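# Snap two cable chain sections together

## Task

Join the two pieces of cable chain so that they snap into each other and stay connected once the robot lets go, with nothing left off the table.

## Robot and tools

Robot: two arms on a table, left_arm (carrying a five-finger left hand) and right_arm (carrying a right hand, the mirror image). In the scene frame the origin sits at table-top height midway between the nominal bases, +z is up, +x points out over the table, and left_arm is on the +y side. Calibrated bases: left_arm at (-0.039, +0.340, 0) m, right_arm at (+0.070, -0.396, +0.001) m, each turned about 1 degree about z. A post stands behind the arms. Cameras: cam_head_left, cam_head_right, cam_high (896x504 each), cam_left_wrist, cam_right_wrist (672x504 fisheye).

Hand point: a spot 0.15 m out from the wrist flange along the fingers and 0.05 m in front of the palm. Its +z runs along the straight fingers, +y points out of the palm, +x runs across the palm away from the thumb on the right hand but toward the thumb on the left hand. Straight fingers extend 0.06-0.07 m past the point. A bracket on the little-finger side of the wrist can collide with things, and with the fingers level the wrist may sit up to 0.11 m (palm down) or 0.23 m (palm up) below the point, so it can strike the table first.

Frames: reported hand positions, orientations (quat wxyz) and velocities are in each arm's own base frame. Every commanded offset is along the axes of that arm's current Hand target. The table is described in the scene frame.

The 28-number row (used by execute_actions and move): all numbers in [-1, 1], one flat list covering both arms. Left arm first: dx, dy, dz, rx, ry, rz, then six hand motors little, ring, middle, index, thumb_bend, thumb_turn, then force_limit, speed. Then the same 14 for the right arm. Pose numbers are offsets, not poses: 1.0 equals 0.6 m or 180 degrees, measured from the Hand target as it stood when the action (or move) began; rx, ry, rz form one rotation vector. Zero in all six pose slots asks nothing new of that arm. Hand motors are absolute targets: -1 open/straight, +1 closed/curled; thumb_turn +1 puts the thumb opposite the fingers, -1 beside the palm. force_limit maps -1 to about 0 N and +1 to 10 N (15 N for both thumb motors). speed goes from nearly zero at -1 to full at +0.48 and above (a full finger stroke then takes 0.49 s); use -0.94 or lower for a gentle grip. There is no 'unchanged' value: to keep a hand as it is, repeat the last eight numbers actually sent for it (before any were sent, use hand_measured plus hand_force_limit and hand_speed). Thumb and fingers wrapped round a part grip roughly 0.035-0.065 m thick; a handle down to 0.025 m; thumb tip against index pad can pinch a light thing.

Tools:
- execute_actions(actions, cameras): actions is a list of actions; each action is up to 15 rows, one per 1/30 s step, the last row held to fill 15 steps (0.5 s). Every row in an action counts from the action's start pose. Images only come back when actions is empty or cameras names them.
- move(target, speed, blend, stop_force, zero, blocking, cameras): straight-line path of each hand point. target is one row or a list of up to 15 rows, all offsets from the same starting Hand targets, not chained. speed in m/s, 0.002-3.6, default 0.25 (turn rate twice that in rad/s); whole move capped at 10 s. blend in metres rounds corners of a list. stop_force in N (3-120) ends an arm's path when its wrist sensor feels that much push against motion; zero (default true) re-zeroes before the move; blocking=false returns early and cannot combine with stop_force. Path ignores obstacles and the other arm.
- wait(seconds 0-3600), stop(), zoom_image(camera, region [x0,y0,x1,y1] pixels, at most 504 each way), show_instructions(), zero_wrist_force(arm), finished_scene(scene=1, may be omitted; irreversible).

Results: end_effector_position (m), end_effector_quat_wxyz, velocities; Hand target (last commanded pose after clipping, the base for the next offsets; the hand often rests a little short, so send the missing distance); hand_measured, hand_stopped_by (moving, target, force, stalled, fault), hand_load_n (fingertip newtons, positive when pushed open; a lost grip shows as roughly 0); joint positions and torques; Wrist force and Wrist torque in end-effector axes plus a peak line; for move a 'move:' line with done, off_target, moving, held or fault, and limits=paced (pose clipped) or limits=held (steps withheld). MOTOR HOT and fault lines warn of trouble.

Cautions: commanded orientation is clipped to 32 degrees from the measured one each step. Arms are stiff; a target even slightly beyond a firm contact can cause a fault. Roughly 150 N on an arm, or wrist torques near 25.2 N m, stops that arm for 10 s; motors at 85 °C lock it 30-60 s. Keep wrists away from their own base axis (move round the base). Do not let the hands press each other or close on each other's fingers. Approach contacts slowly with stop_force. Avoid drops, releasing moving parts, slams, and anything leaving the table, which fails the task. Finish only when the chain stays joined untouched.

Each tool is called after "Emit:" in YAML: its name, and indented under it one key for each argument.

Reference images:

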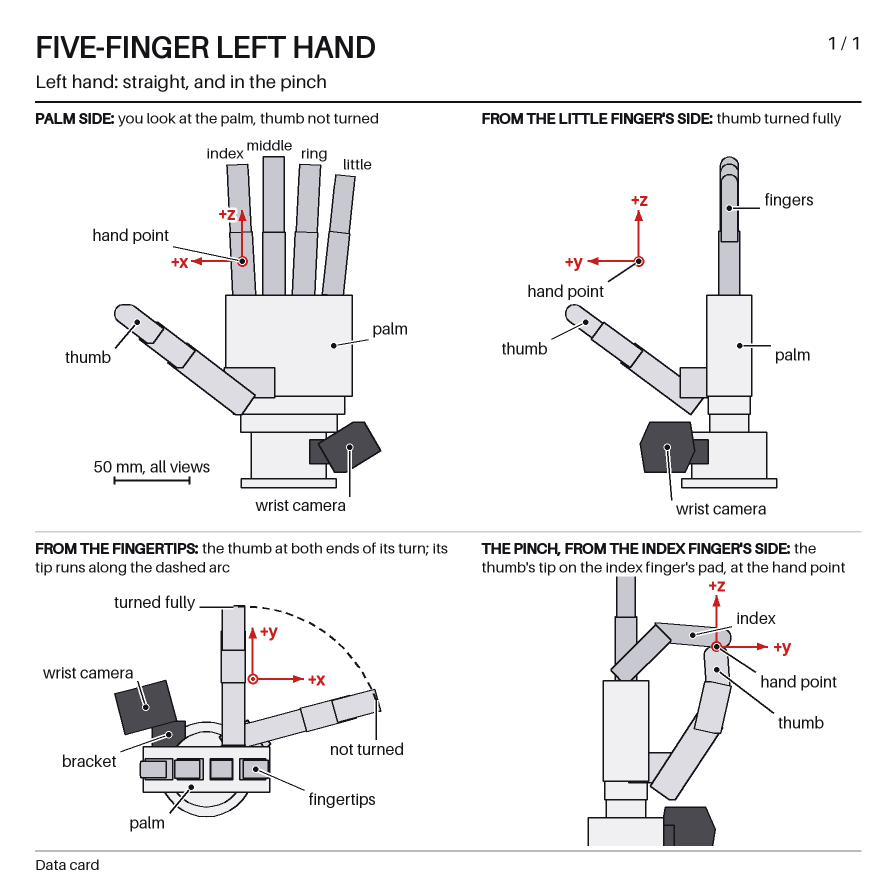

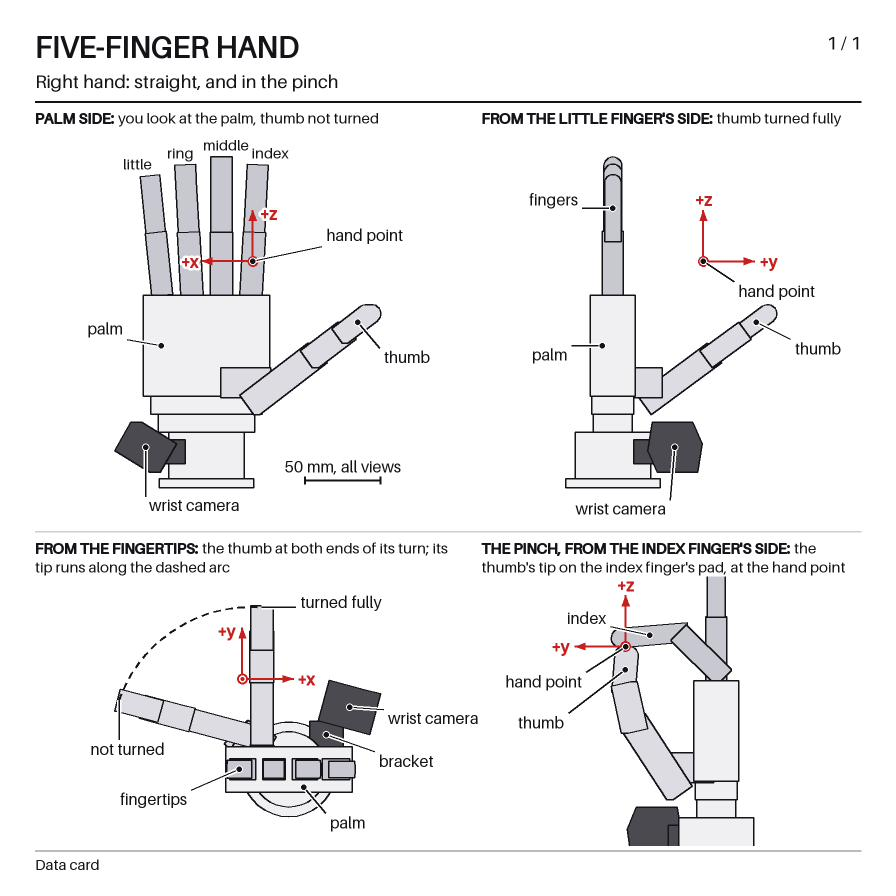

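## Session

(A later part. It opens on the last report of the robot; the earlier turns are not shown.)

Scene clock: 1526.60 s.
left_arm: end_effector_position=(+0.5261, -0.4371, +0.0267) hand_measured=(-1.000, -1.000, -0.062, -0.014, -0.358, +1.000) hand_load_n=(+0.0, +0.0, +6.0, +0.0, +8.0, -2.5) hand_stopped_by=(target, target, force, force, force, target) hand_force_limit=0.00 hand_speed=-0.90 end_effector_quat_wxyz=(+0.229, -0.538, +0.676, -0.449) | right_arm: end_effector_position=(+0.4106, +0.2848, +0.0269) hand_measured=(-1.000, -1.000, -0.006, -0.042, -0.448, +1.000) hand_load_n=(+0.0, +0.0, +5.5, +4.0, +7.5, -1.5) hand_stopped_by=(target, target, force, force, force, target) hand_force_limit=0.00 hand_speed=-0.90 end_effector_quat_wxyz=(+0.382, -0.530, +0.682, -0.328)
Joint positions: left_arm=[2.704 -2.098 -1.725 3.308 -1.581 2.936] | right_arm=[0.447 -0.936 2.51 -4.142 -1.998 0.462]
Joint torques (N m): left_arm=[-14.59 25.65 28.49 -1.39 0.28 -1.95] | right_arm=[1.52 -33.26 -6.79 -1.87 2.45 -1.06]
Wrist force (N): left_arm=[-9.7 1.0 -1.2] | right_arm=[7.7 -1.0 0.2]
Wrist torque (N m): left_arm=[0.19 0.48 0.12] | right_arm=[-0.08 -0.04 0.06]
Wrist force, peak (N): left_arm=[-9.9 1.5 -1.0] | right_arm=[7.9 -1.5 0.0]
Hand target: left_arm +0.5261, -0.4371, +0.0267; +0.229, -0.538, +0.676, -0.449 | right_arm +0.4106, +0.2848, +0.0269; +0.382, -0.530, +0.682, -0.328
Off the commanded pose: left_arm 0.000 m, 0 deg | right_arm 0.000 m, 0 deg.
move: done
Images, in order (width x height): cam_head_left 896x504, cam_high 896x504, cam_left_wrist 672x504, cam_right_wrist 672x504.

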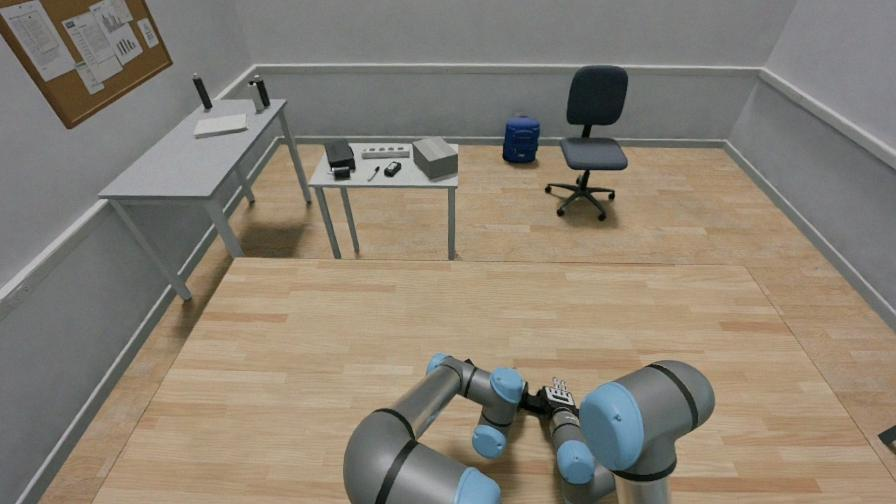

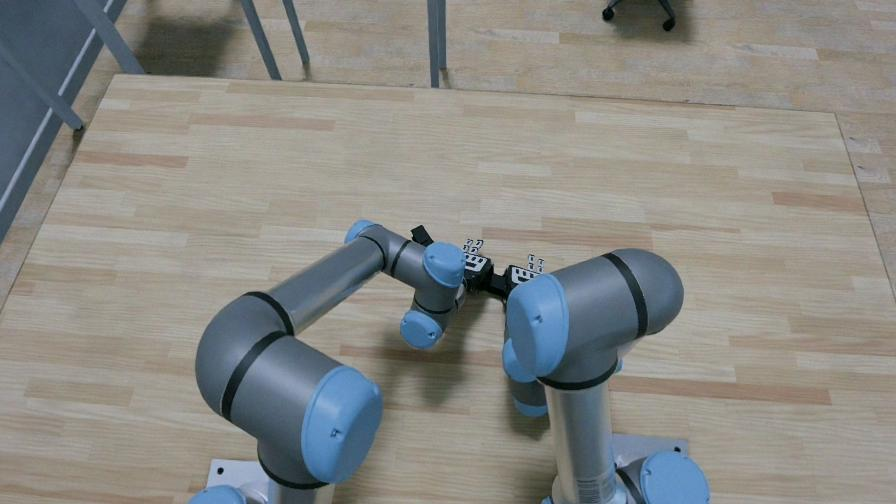

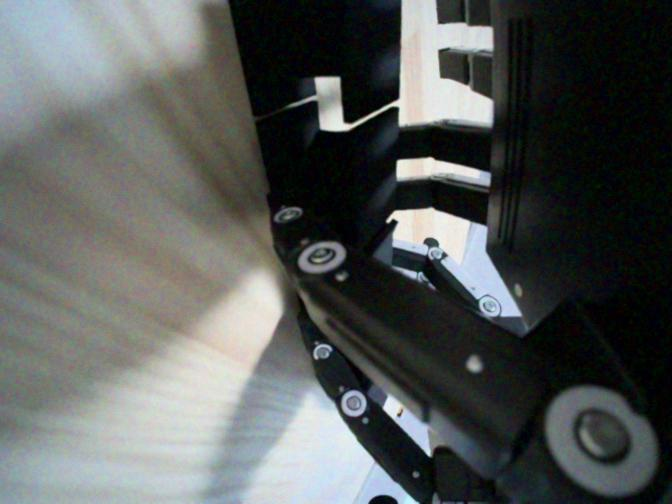

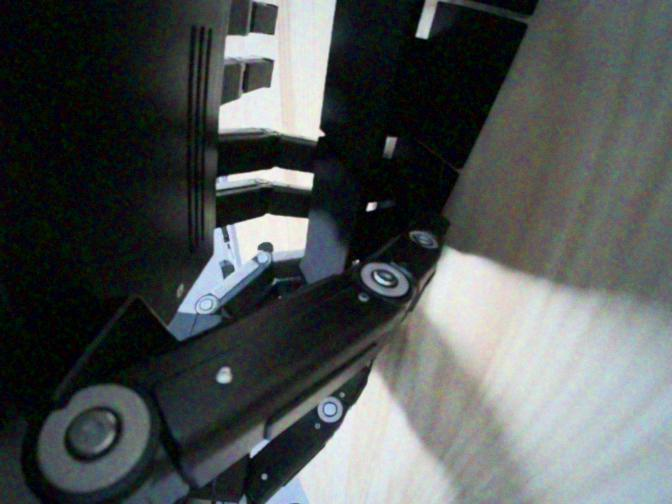

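Emit:
move:
  target: [0,0,0,0,0,0,-1,-1,0.2,0.2,-0.2,1,0.6,-0.94,0,0,0,0,0,0,-1,-1,0.2,0.2,-0.2,1,0.6,-0.94]
  cameras: ["cam_high","cam_left_wrist","cam_right_wrist"]

Emit:
zoom_image:
  camera: "cam_left_wrist"
  region: [230, 50, 480, 300]

Scene clock: 1536.80 s.
left_arm: end_effector_position=(+0.5261, -0.4372, +0.0267) hand_measured=(-1.000, -1.000, -0.054, +0.062, -0.340, +1.000) hand_load_n=(+0.0, -0.5, +6.5, +8.0, +13.0, -2.5) hand_stopped_by=(target, target, force, force, force, target) hand_force_limit=0.60 hand_speed=-0.94 end_effector_quat_wxyz=(+0.229, -0.538, +0.676, -0.449) | right_arm: end_effector_position=(+0.4106, +0.2848, +0.0269) hand_measured=(-1.000, -1.000, +0.008, -0.022, -0.426, +1.000) hand_load_n=(+0.0, +0.0, +8.0, +7.5, +12.0, -1.5) hand_stopped_by=(target, target, force, force, force, target) hand_force_limit=0.60 hand_speed=-0.94 end_effector_quat_wxyz=(+0.382, -0.530, +0.682, -0.328)
Joint positions: left_arm=[2.704 -2.098 -1.725 3.308 -1.581 2.936] | right_arm=[0.447 -0.936 2.51 -4.142 -1.998 0.462]
Joint torques (N m): left_arm=[-12.22 26.6 21.58 -0.59 0.29 -1.41] | right_arm=[3.31 -33.02 -6.86 -1.87 2.37 -1.09]
Wrist force (N): left_arm=[-5.1 -8.6 -3.0] | right_arm=[5.8 -2.6 -1.8]
Wrist torque (N m): left_arm=[-0.43 0.10 0.37] | right_arm=[-0.12 0.04 0.04]
Wrist force, peak (N): left_arm=[-5.1 -8.6 -3.0] | right_arm=[7.7 -2.4 1.5]
Hand target: left_arm +0.5261, -0.4371, +0.0267; +0.229, -0.538, +0.676, -0.449 | right_arm +0.4106, +0.2848, +0.0269; +0.382, -0.530, +0.682, -0.328
Off the commanded pose: left_arm 0.000 m, 0 deg | right_arm 0.000 m, 0 deg.
move: done

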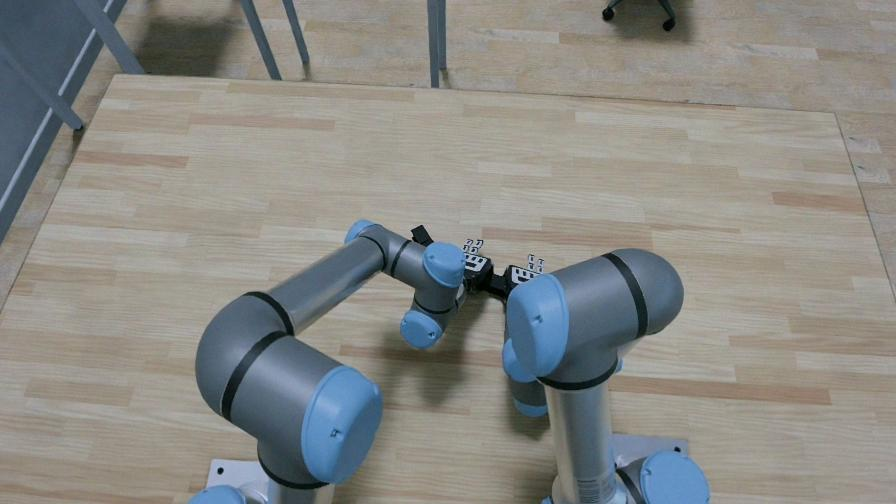

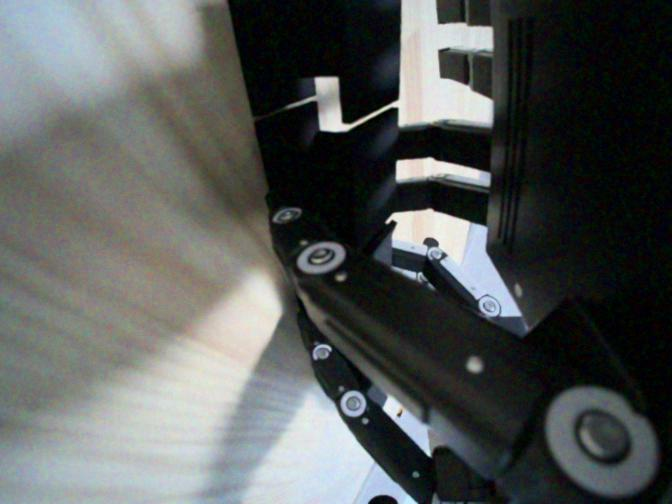

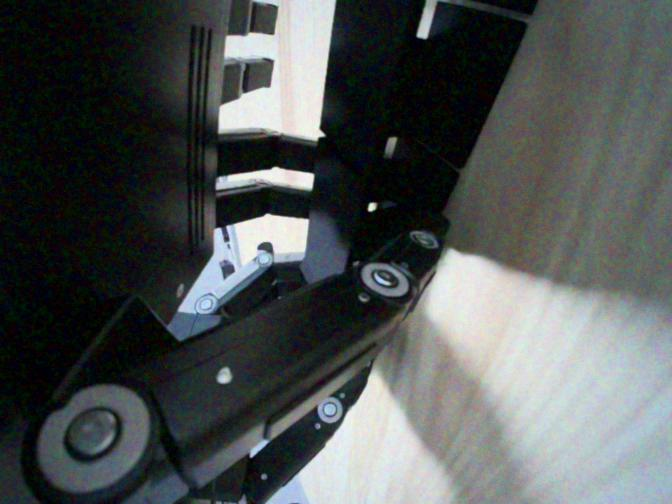

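Scaled by 2.016 from the camera's image (finer frame: 960x720).

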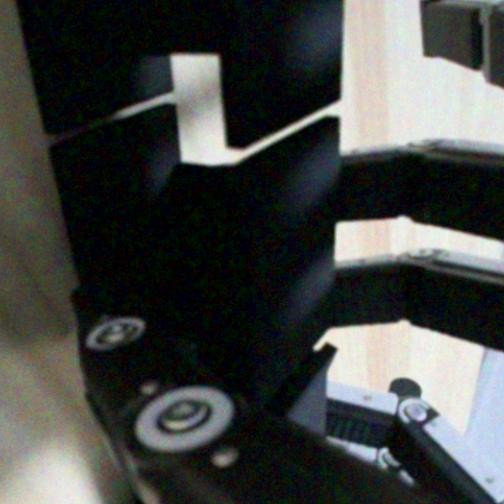

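Emit:
move:
  target: [0.0115,0.0018,0.001,0,0,0,-1,-1,0.2,0.2,-0.2,1,0.6,-0.94,0,0,0,0,0,0,-1,-1,0.2,0.2,-0.2,1,0.6,-0.94]
  speed: [0.006]
  stop_force: 25
  cameras: ["cam_high","cam_left_wrist","cam_right_wrist"]

Emit:
zoom_image:
  camera: "cam_left_wrist"
  region: [230, 50, 480, 300]

Emit:
zoom_image:
  camera: "cam_right_wrist"
  region: [200, 80, 480, 360]

Emit:
zoom_image:
  camera: "cam_high"
  region: [466, 260, 502, 296]

Scene clock: 1547.50 s.
left_arm: end_effector_position=(+0.5238, -0.4438, +0.0266) hand_measured=(-1.000, -1.000, -0.054, +0.062, -0.342, +1.000) hand_load_n=(+0.0, +0.0, +6.5, +5.5, +14.0, -2.5) hand_stopped_by=(target, target, force, force, force, target) hand_force_limit=0.60 hand_speed=-0.94 end_effector_quat_wxyz=(+0.229, -0.538, +0.676, -0.449) | right_arm: end_effector_position=(+0.4106, +0.2848, +0.0269) hand_measured=(-1.000, -1.000, +0.008, -0.022, -0.426, +1.000) hand_load_n=(+0.0, +0.0, +7.5, +5.0, +12.0, -1.5) hand_stopped_by=(target, target, force, force, force, target) hand_force_limit=0.60 hand_speed=-0.94 end_effector_quat_wxyz=(+0.382, -0.530, +0.682, -0.328)
Joint positions: left_arm=[2.69 -2.104 -1.716 3.305 -1.594 2.928] | right_arm=[0.447 -0.936 2.51 -4.142 -1.998 0.462]
Joint torques (N m): left_arm=[-20.96 22.55 27 -1.57 2.29 -2.24] | right_arm=[6.45 -32.48 -6.86 -3.95 2.25 1.49]
Wrist force (N): left_arm=[-17.7 -5.2 -4.0] | right_arm=[12.7 -2.0 -0.6]
Wrist torque (N m): left_arm=[-0.15 0.44 0.28] | right_arm=[-0.10 -0.06 0.01]
Wrist force, peak (N): left_arm=[-17.4 -5.8 -5.0] | right_arm=[12.9 -2.2 -1.0]
Hand target: left_arm +0.5238, -0.4438, +0.0266; +0.229, -0.538, +0.676, -0.449 | right_arm +0.4106, +0.2848, +0.0269; +0.382, -0.530, +0.682, -0.328
Off the commanded pose: left_arm 0.000 m, 0 deg | right_arm 0.000 m, 0 deg.
move: done

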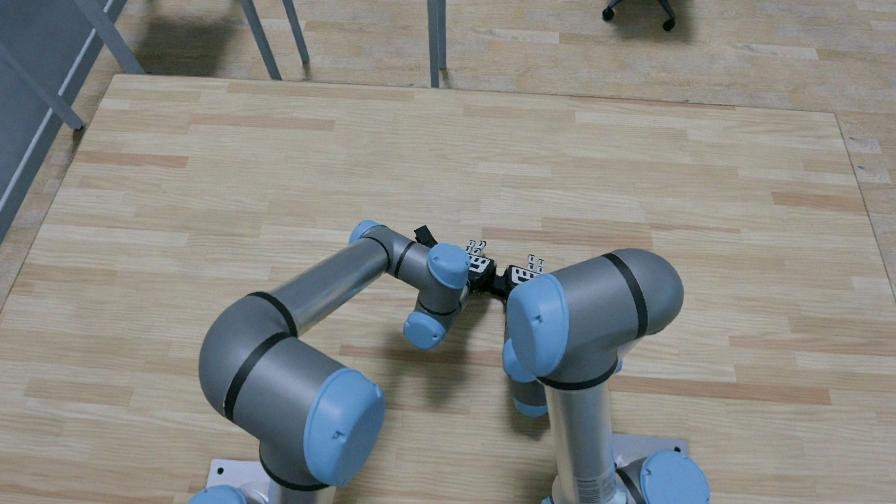

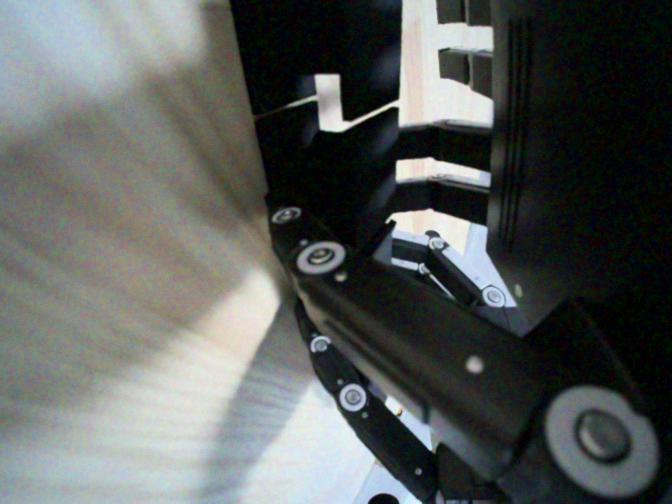

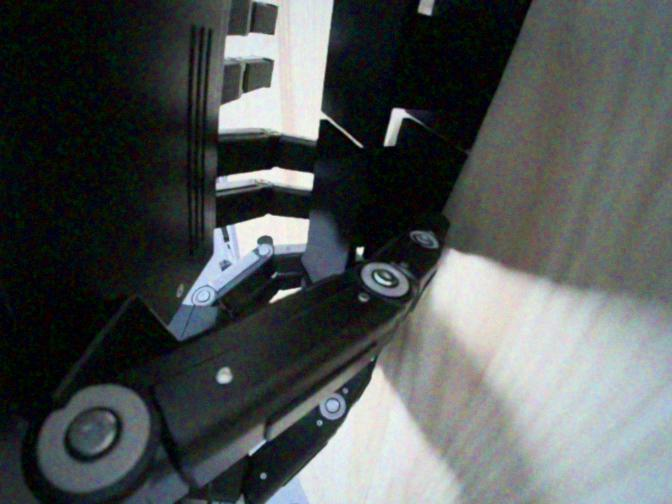

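Scaled by 2.016 from the camera's image (finer frame: 960x720).

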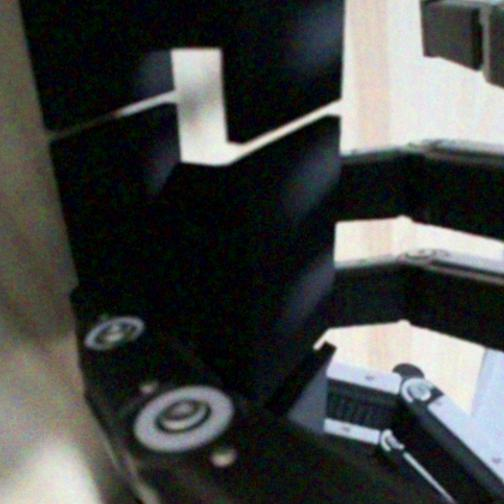

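Scaled by 1.800 from the camera's image (finer frame: 960x720).

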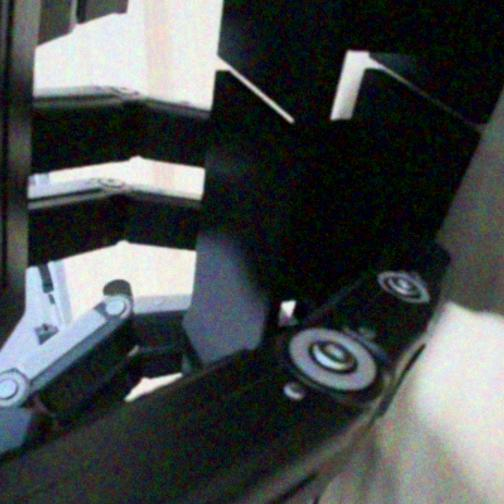

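Scaled by 14.000 from the camera's image (finer frame: 1280x720).

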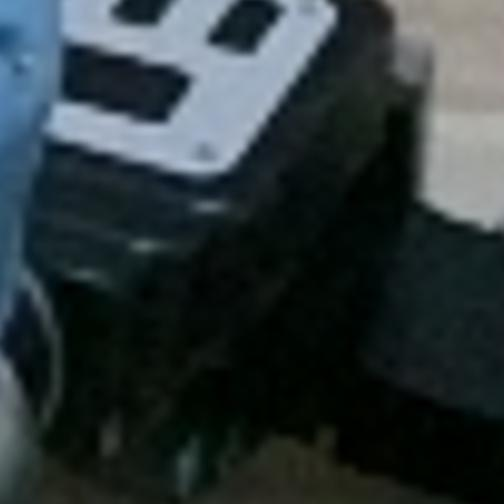

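Emit:
move:
  target: [0,0,0,0,0,0,-1,-1,0.3,0.3,-0.1,1,0.85,-0.94,0,0,0,0,0,0,-1,-1,0.3,0.3,-0.1,1,0.85,-0.94]

Emit:
move:
  target: [0.0098,0.0015,0.0009,0,0,0,-1,-1,0.3,0.3,-0.1,1,0.85,-0.94,0,0,0,0,0,0,-1,-1,0.3,0.3,-0.1,1,0.85,-0.94]
  speed: [0.006]
  stop_force: 25
  cameras: ["cam_high","cam_left_wrist","cam_right_wrist"]

Emit:
zoom_image:
  camera: "cam_left_wrist"
  region: [230, 50, 480, 300]

Emit:
zoom_image:
  camera: "cam_right_wrist"
  region: [200, 80, 480, 360]

Scene clock: 1571.67 s.
left_arm: end_effector_position=(+0.5238, -0.4438, +0.0267) hand_measured=(-1.000, -1.000, -0.034, +0.088, -0.344, +1.000) hand_load_n=(+0.0, +0.5, +9.5, +9.5, +14.5, -2.5) hand_stopped_by=(target, target, force, force, force, target) hand_force_limit=0.85 hand_speed=-0.94 end_effector_quat_wxyz=(+0.229, -0.538, +0.676, -0.449) | right_arm: end_effector_position=(+0.4106, +0.2848, +0.0269) hand_measured=(-1.000, -1.000, +0.022, +0.004, -0.420, +1.000) hand_load_n=(+0.0, +0.0, +9.0, +9.5, +14.0, -1.5) hand_stopped_by=(target, target, force, force, force, target) hand_force_limit=0.85 hand_speed=-0.94 end_effector_quat_wxyz=(+0.382, -0.530, +0.682, -0.328)
Joint positions: left_arm=[2.69 -2.104 -1.716 3.305 -1.594 2.928] | right_arm=[0.447 -0.936 2.51 -4.142 -1.998 0.462]
Joint torques (N m): left_arm=[-14.68 23.87 23.28 -1.64 2.69 -1.51] | right_arm=[7.8 -32.4 -6.94 -3.97 2.01 1.8]
Wrist force (N): left_arm=[-10.6 -8.0 -3.7] | right_arm=[9.2 -4.7 -0.9]
Wrist torque (N m): left_arm=[-0.34 0.05 0.46] | right_arm=[-0.24 0.10 -0.05]
Wrist force, peak (N): left_arm=[-17.9 -5.5 -4.5] | right_arm=[13.1 -4.0 -1.0]
Hand target: left_arm +0.5238, -0.4438, +0.0266; +0.229, -0.538, +0.676, -0.449 | right_arm +0.4106, +0.2848, +0.0269; +0.382, -0.530, +0.682, -0.328
Off the commanded pose: left_arm 0.000 m, 0 deg | right_arm 0.000 m, 0 deg.
move: done

Scene clock: 1573.53 s.
left_arm: end_effector_position=(+0.5219, -0.4494, +0.0266) hand_measured=(-1.000, -1.000, -0.034, +0.088, -0.344, +1.000) hand_load_n=(+0.0, +0.0, +9.0, +8.0, +15.5, -2.5) hand_stopped_by=(target, target, force, force, force, target) hand_force_limit=0.85 hand_speed=-0.94 end_effector_quat_wxyz=(+0.229, -0.538, +0.676, -0.449) | right_arm: end_effector_position=(+0.4106, +0.2848, +0.0269) hand_measured=(-1.000, -1.000, +0.022, +0.004, -0.420, +1.000) hand_load_n=(+0.0, +0.0, +7.5, +8.0, +15.0, -2.0) hand_stopped_by=(target, target, force, force, force, target) hand_force_limit=0.85 hand_speed=-0.94 end_effector_quat_wxyz=(+0.382, -0.530, +0.682, -0.328)
Joint positions: left_arm=[2.677 -2.108 -1.708 3.301 -1.604 2.922] | right_arm=[0.447 -0.936 2.51 -4.142 -1.998 0.462]
Joint torques (N m): left_arm=[-22.19 23.26 27.02 -1.67 2.87 -2.31] | right_arm=[9.06 -32.86 -6.93 -3.77 1.98 1.91]
Wrist force (N): left_arm=[-18.3 -6.6 -4.8] | right_arm=[13.5 -2.0 -2.2]
Wrist torque (N m): left_arm=[-0.19 0.28 0.35] | right_arm=[-0.04 0.04 0.02]
Wrist force, peak (N): left_arm=[-20.0 -7.1 -4.7] | right_arm=[14.7 -3.2 -3.3]
Hand target: left_arm +0.5219, -0.4494, +0.0266; +0.229, -0.538, +0.676, -0.449 | right_arm +0.4106, +0.2848, +0.0269; +0.382, -0.530, +0.682, -0.328
Off the commanded pose: left_arm 0.000 m, 0 deg | right_arm 0.000 m, 0 deg.
move: done

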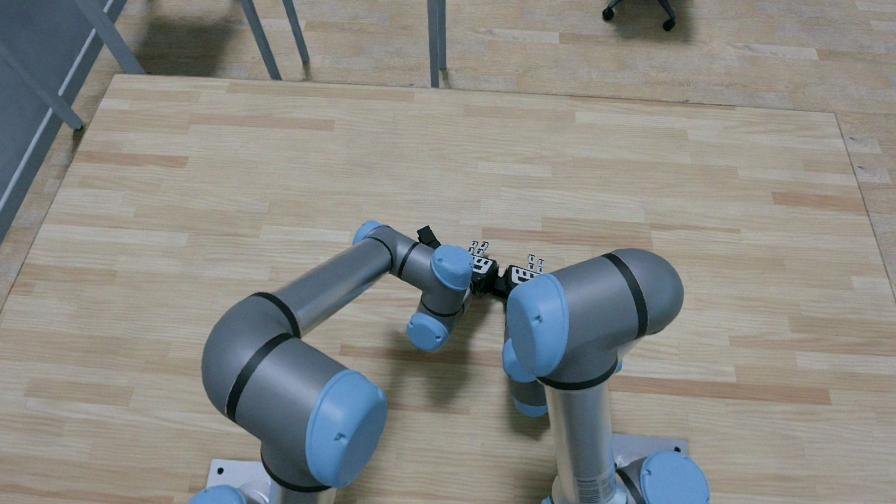

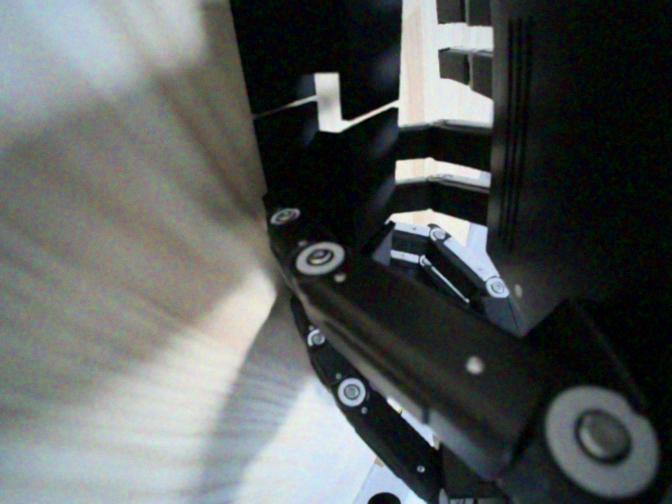

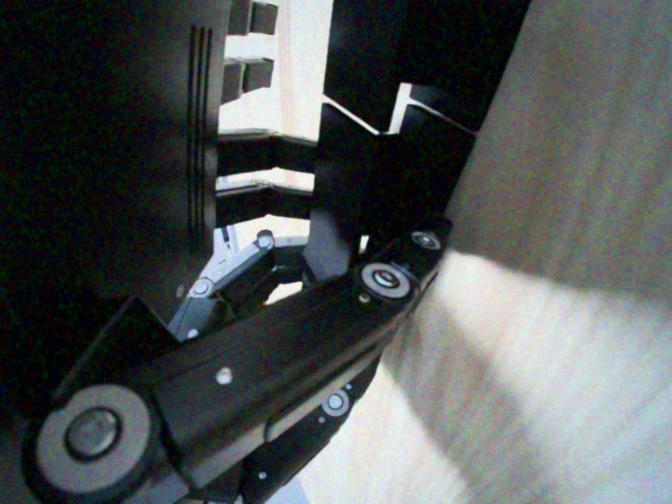

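Scaled by 2.016 from the camera's image (finer frame: 960x720).

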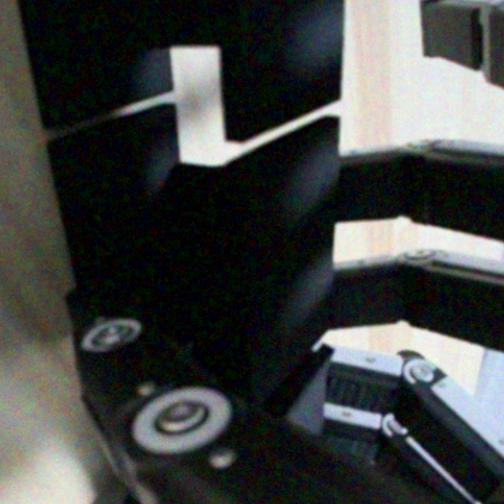

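Scaled by 1.800 from the camera's image (finer frame: 960x720).

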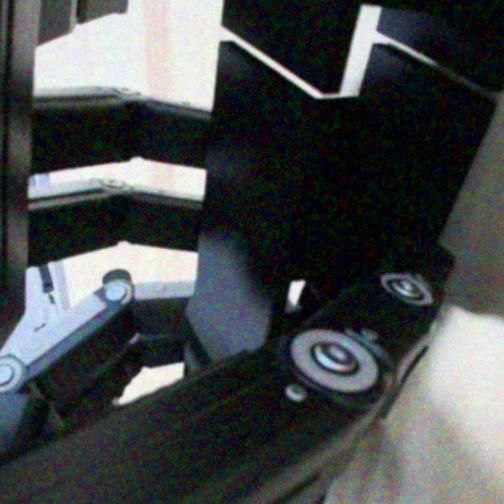

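Emit:
zoom_image:
  camera: "cam_high"
  region: [470, 262, 510, 302]

Emit:
wait:
  seconds: 0.2
  cameras: ["cam_head_left","cam_head_right"]

Emit:
zoom_image:
  camera: "cam_head_left"
  region: [505, 380, 555, 420]

Emit:
zoom_image:
  camera: "cam_head_right"
  region: [490, 380, 550, 425]

Scaled by 12.600 from the camera's image (finer frame: 1280x720).

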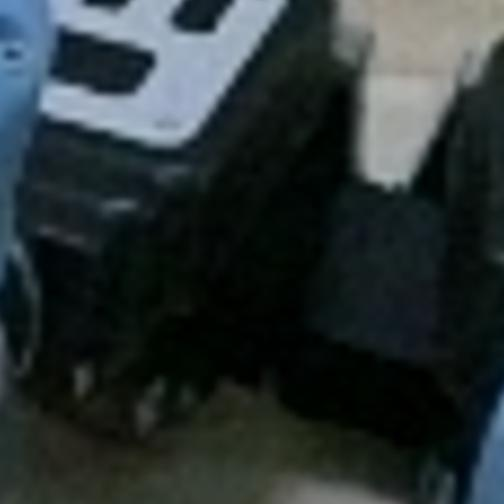

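Scene clock: 1601.90 s.
left_arm: end_effector_position=(+0.5219, -0.4494, +0.0266) hand_measured=(-1.000, -1.000, -0.034, +0.088, -0.344, +1.000) hand_load_n=(+0.0, +0.0, +9.0, +8.0, +16.0, -2.5) hand_stopped_by=(target, target, force, force, force, target) hand_force_limit=0.85 hand_speed=-0.94 end_effector_quat_wxyz=(+0.229, -0.538, +0.676, -0.449) | right_arm: end_effector_position=(+0.4106, +0.2848, +0.0269) hand_measured=(-1.000, -1.000, +0.022, +0.004, -0.420, +1.000) hand_load_n=(-0.5, +0.0, +7.5, +8.0, +15.5, -1.5) hand_stopped_by=(target, target, force, force, force, target) hand_force_limit=0.85 hand_speed=-0.94 end_effector_quat_wxyz=(+0.382, -0.530, +0.682, -0.328)
Joint positions: left_arm=[2.677 -2.108 -1.708 3.301 -1.604 2.922] | right_arm=[0.447 -0.936 2.51 -4.142 -1.998 0.462]
Joint torques (N m): left_arm=[-22.78 23.56 27.13 -1.7 3.03 -2.38] | right_arm=[10.68 -31.31 -7.06 -3.53 1.93 1.84]
Wrist force (N): left_arm=[-18.5 -6.2 -4.3] | right_arm=[13.7 -1.8 -1.3]
Wrist torque (N m): left_arm=[-0.17 0.27 0.35] | right_arm=[-0.08 0.00 0.03]
Wrist force, peak (N): left_arm=[-18.9 -6.5 -4.5] | right_arm=[14.0 -1.5 -1.6]
Hand target: left_arm +0.5219, -0.4494, +0.0266; +0.229, -0.538, +0.676, -0.449 | right_arm +0.4106, +0.2848, +0.0269; +0.382, -0.530, +0.682, -0.328
Off the commanded pose: left_arm 0.000 m, 0 deg | right_arm 0.000 m, 0 deg.
wait: 0.20 s; at rest from the start

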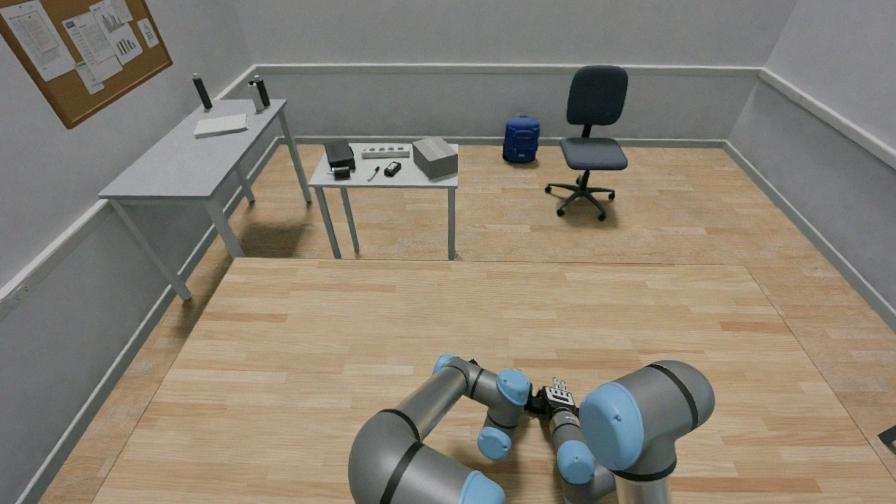

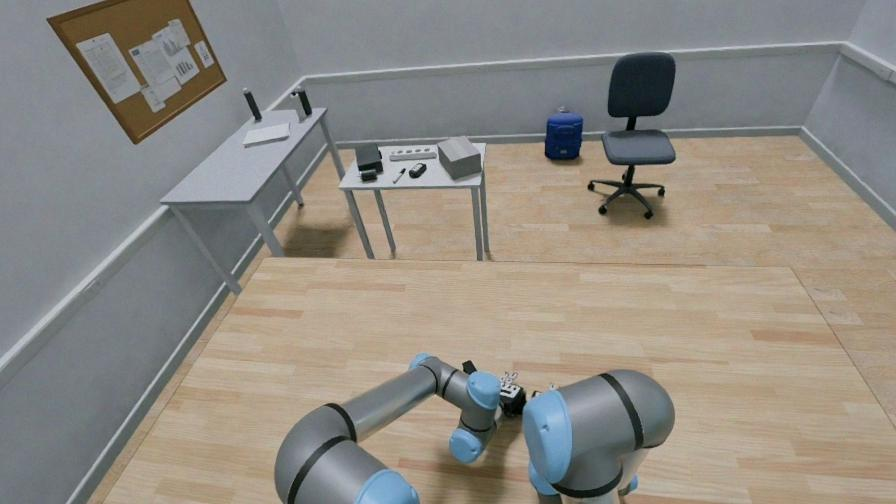

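Scaled by 10.080 from the camera's image (finer frame: 1280x720).

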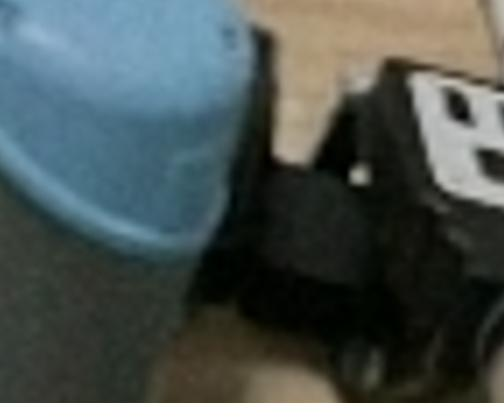

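Scaled by 8.400 from the camera's image (finer frame: 1280x720).

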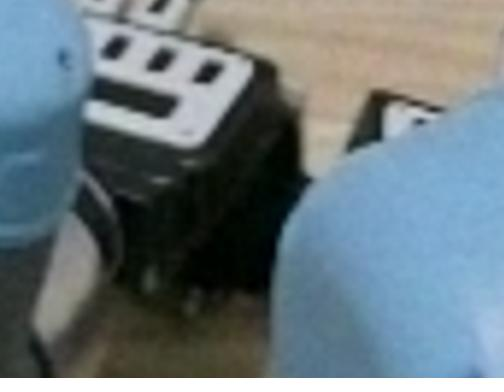

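Emit:
move:
  target:
    - [0,0,0,0,0,0,-1,-1,-0.3,-0.3,-0.5,1,0.2,-0.6,0,0,0,0,0,0,-1,-1,0.3,0.3,-0.1,1,0.85,-0.94]
    - [-0.0328,-0.005,-0.0029,0,0,0,-1,-1,-0.3,-0.3,-0.5,1,0.2,-0.6,0,0,0,0,0,0,-1,-1,0.3,0.3,-0.1,1,0.85,-0.94]
  speed: [0.02,0.04]
  cameras: ["cam_high","cam_head_left","cam_left_wrist","cam_right_wrist"]

Emit:
zoom_image:
  camera: "cam_left_wrist"
  region: [230, 80, 500, 350]

Emit:
zoom_image:
  camera: "cam_high"
  region: [460, 255, 510, 300]

Scene clock: 1771.03 s.
left_arm: end_effector_position=(+0.5283, -0.4306, +0.0266) hand_measured=(-1.000, -1.000, -0.300, -0.300, -0.500, +1.000) hand_load_n=(+0.0, +0.0, +0.0, +0.0, +0.0, +0.0) hand_stopped_by=(target, target, target, target, target, target) hand_force_limit=0.20 hand_speed=-0.60 end_effector_quat_wxyz=(+0.229, -0.538, +0.676, -0.449) | right_arm: end_effector_position=(+0.4106, +0.2848, +0.0269) hand_measured=(-1.000, -1.000, +0.022, +0.004, -0.420, +1.000) hand_load_n=(+0.0, +0.0, +8.0, +9.0, +14.5, -1.5) hand_stopped_by=(target, target, force, force, force, target) hand_force_limit=0.85 hand_speed=-0.94 end_effector_quat_wxyz=(+0.382, -0.530, +0.682, -0.328)
Joint positions: left_arm=[2.719 -2.093 -1.733 3.312 -1.568 2.943] | right_arm=[0.447 -0.936 2.51 -4.142 -1.998 0.462]
Joint torques (N m): left_arm=[9.84 50.16 6.11 2.04 2.05 0.84] | right_arm=[11.35 -32.48 -6.71 -3.14 -1.46 -1.16]
Wrist force (N): left_arm=[0.2 0.9 0.5] | right_arm=[0.4 0.8 1.2]
Wrist torque (N m): left_arm=[0.11 -0.03 0.05] | right_arm=[-0.03 0.00 0.12]
Wrist force, peak (N): left_arm=[-18.8 -6.7 -4.6] | right_arm=[15.7 -2.8 2.4]
Hand target: left_arm +0.5283, -0.4305, +0.0266; +0.229, -0.538, +0.676, -0.449 | right_arm +0.4106, +0.2848, +0.0269; +0.382, -0.530, +0.682, -0.328
Off the commanded pose: left_arm 0.000 m, 0 deg | right_arm 0.000 m, 0 deg.
move: done
Images, in order (width x height): cam_head_left 896x504, cam_high 896x504, cam_left_wrist 672x504, cam_right_wrist 672x504.

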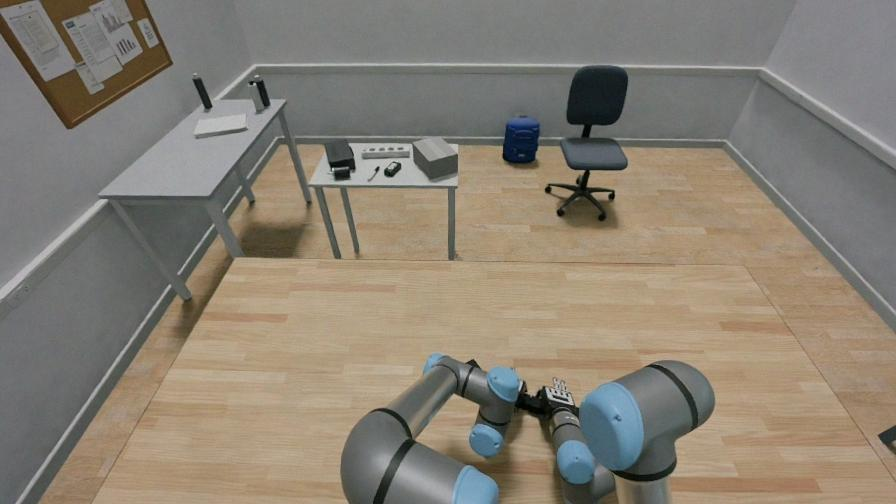

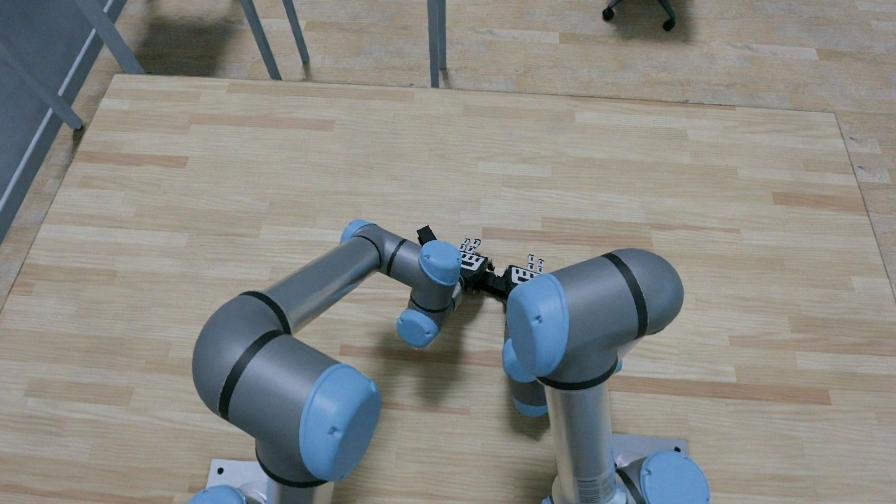

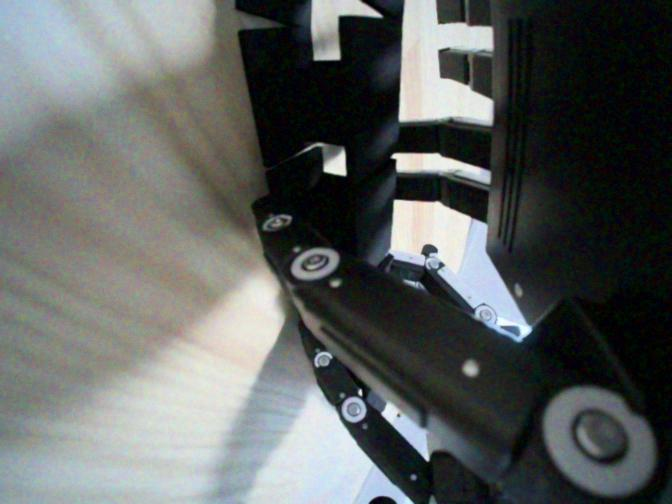

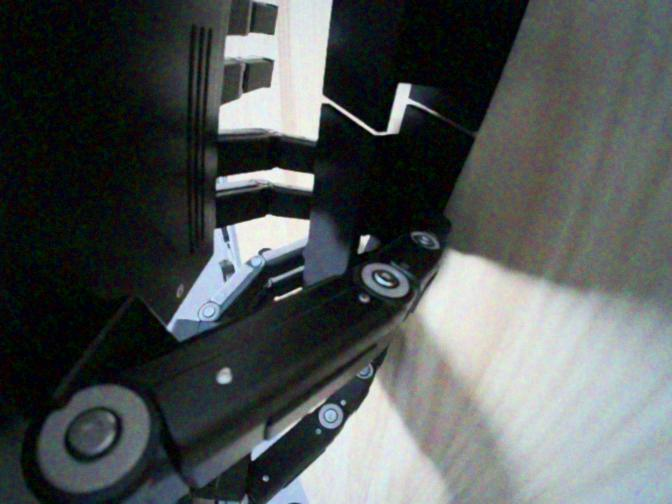

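Scaled by 1.867 from the camera's image (finer frame: 960x720).

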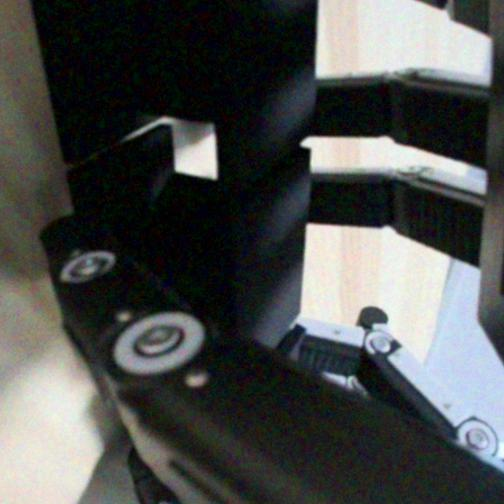

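Scaled by 10.080 from the camera's image (finer frame: 1280x720).

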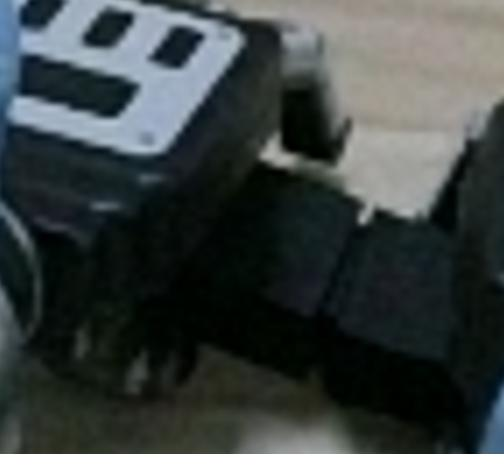

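Emit:
move:
  target:
    - [0.0115,0.0018,0.001,0,0,0,-1,-1,-0.3,-0.3,-0.5,1,0.2,-0.6,0,0,0,0,0,0,-1,-1,0.3,0.3,-0.1,1,0.85,-0.94]
    - [0.0115,0.0018,0.001,0,0,0,-1,-1,0.2,0.2,-0.2,1,0.3,-0.92,0,0,0,0,0,0,-1,-1,0.3,0.3,-0.1,1,0.85,-0.94]
  speed: [0.02,0.04]
  cameras: ["cam_high","cam_left_wrist"]

Emit:
zoom_image:
  camera: "cam_high"
  region: [460, 255, 510, 300]

Scene clock: 1789.37 s.
left_arm: end_effector_position=(+0.5261, -0.4371, +0.0266) hand_measured=(-1.000, -1.000, -0.048, -0.026, -0.366, +1.000) hand_load_n=(+0.0, +0.0, +6.5, +7.5, +9.5, +0.0) hand_stopped_by=(target, target, force, force, force, target) hand_force_limit=0.30 hand_speed=-0.92 end_effector_quat_wxyz=(+0.229, -0.538, +0.676, -0.449) | right_arm: end_effector_position=(+0.4106, +0.2848, +0.0269) hand_measured=(-1.000, -1.000, +0.022, +0.004, -0.420, +1.000) hand_load_n=(+0.0, +0.0, +8.0, +8.5, +14.5, -1.5) hand_stopped_by=(target, target, force, force, force, target) hand_force_limit=0.85 hand_speed=-0.94 end_effector_quat_wxyz=(+0.382, -0.530, +0.682, -0.328)
Joint positions: left_arm=[2.704 -2.098 -1.725 3.308 -1.581 2.936] | right_arm=[0.447 -0.936 2.51 -4.142 -1.998 0.462]
Joint torques (N m): left_arm=[-8.84 27.42 26.02 -0.01 -0.75 -1.39] | right_arm=[9.3 -31.96 -7.07 -2.93 -0.86 -1.21]
Wrist force (N): left_arm=[-1.1 -0.8 1.0] | right_arm=[0.7 0.4 -0.9]
Wrist torque (N m): left_arm=[-0.01 0.09 0.18] | right_arm=[-0.03 0.03 0.10]
Wrist force, peak (N): left_arm=[-0.3 4.6 -0.1] | right_arm=[0.8 -0.6 2.2]
Hand target: left_arm +0.5261, -0.4371, +0.0266; +0.229, -0.538, +0.676, -0.449 | right_arm +0.4106, +0.2848, +0.0269; +0.382, -0.530, +0.682, -0.328
Off the commanded pose: left_arm 0.000 m, 0 deg | right_arm 0.000 m, 0 deg.
move: done

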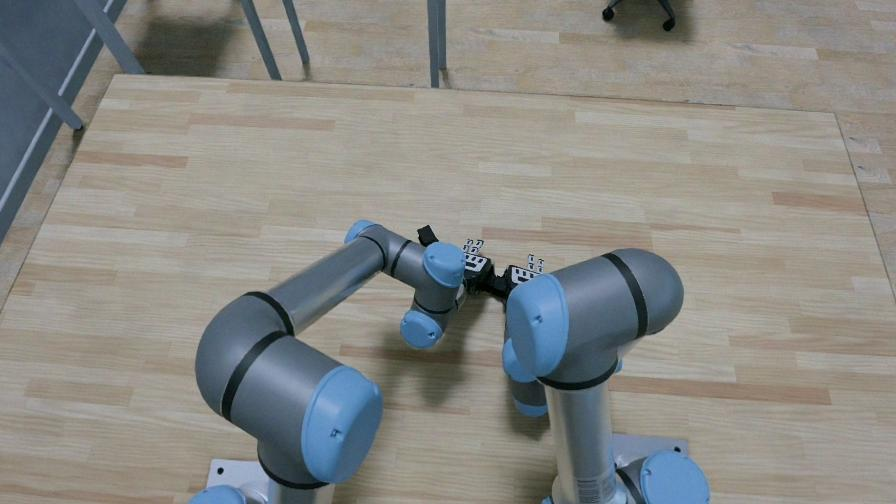

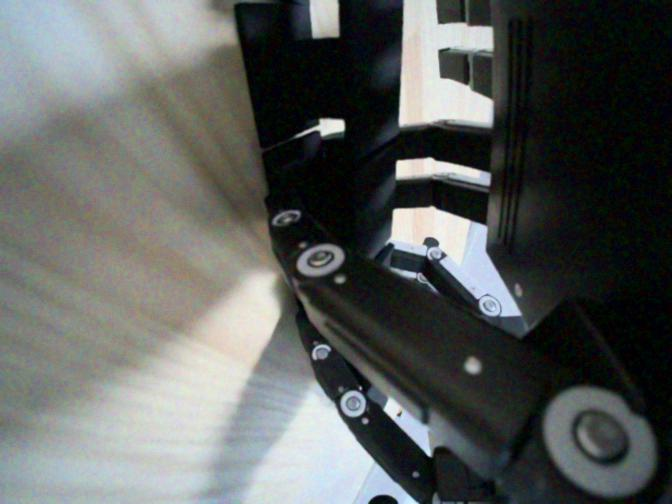

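Scaled by 10.080 from the camera's image (finer frame: 1280x720).

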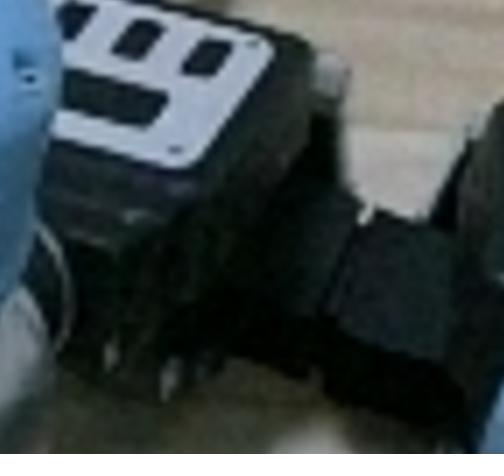

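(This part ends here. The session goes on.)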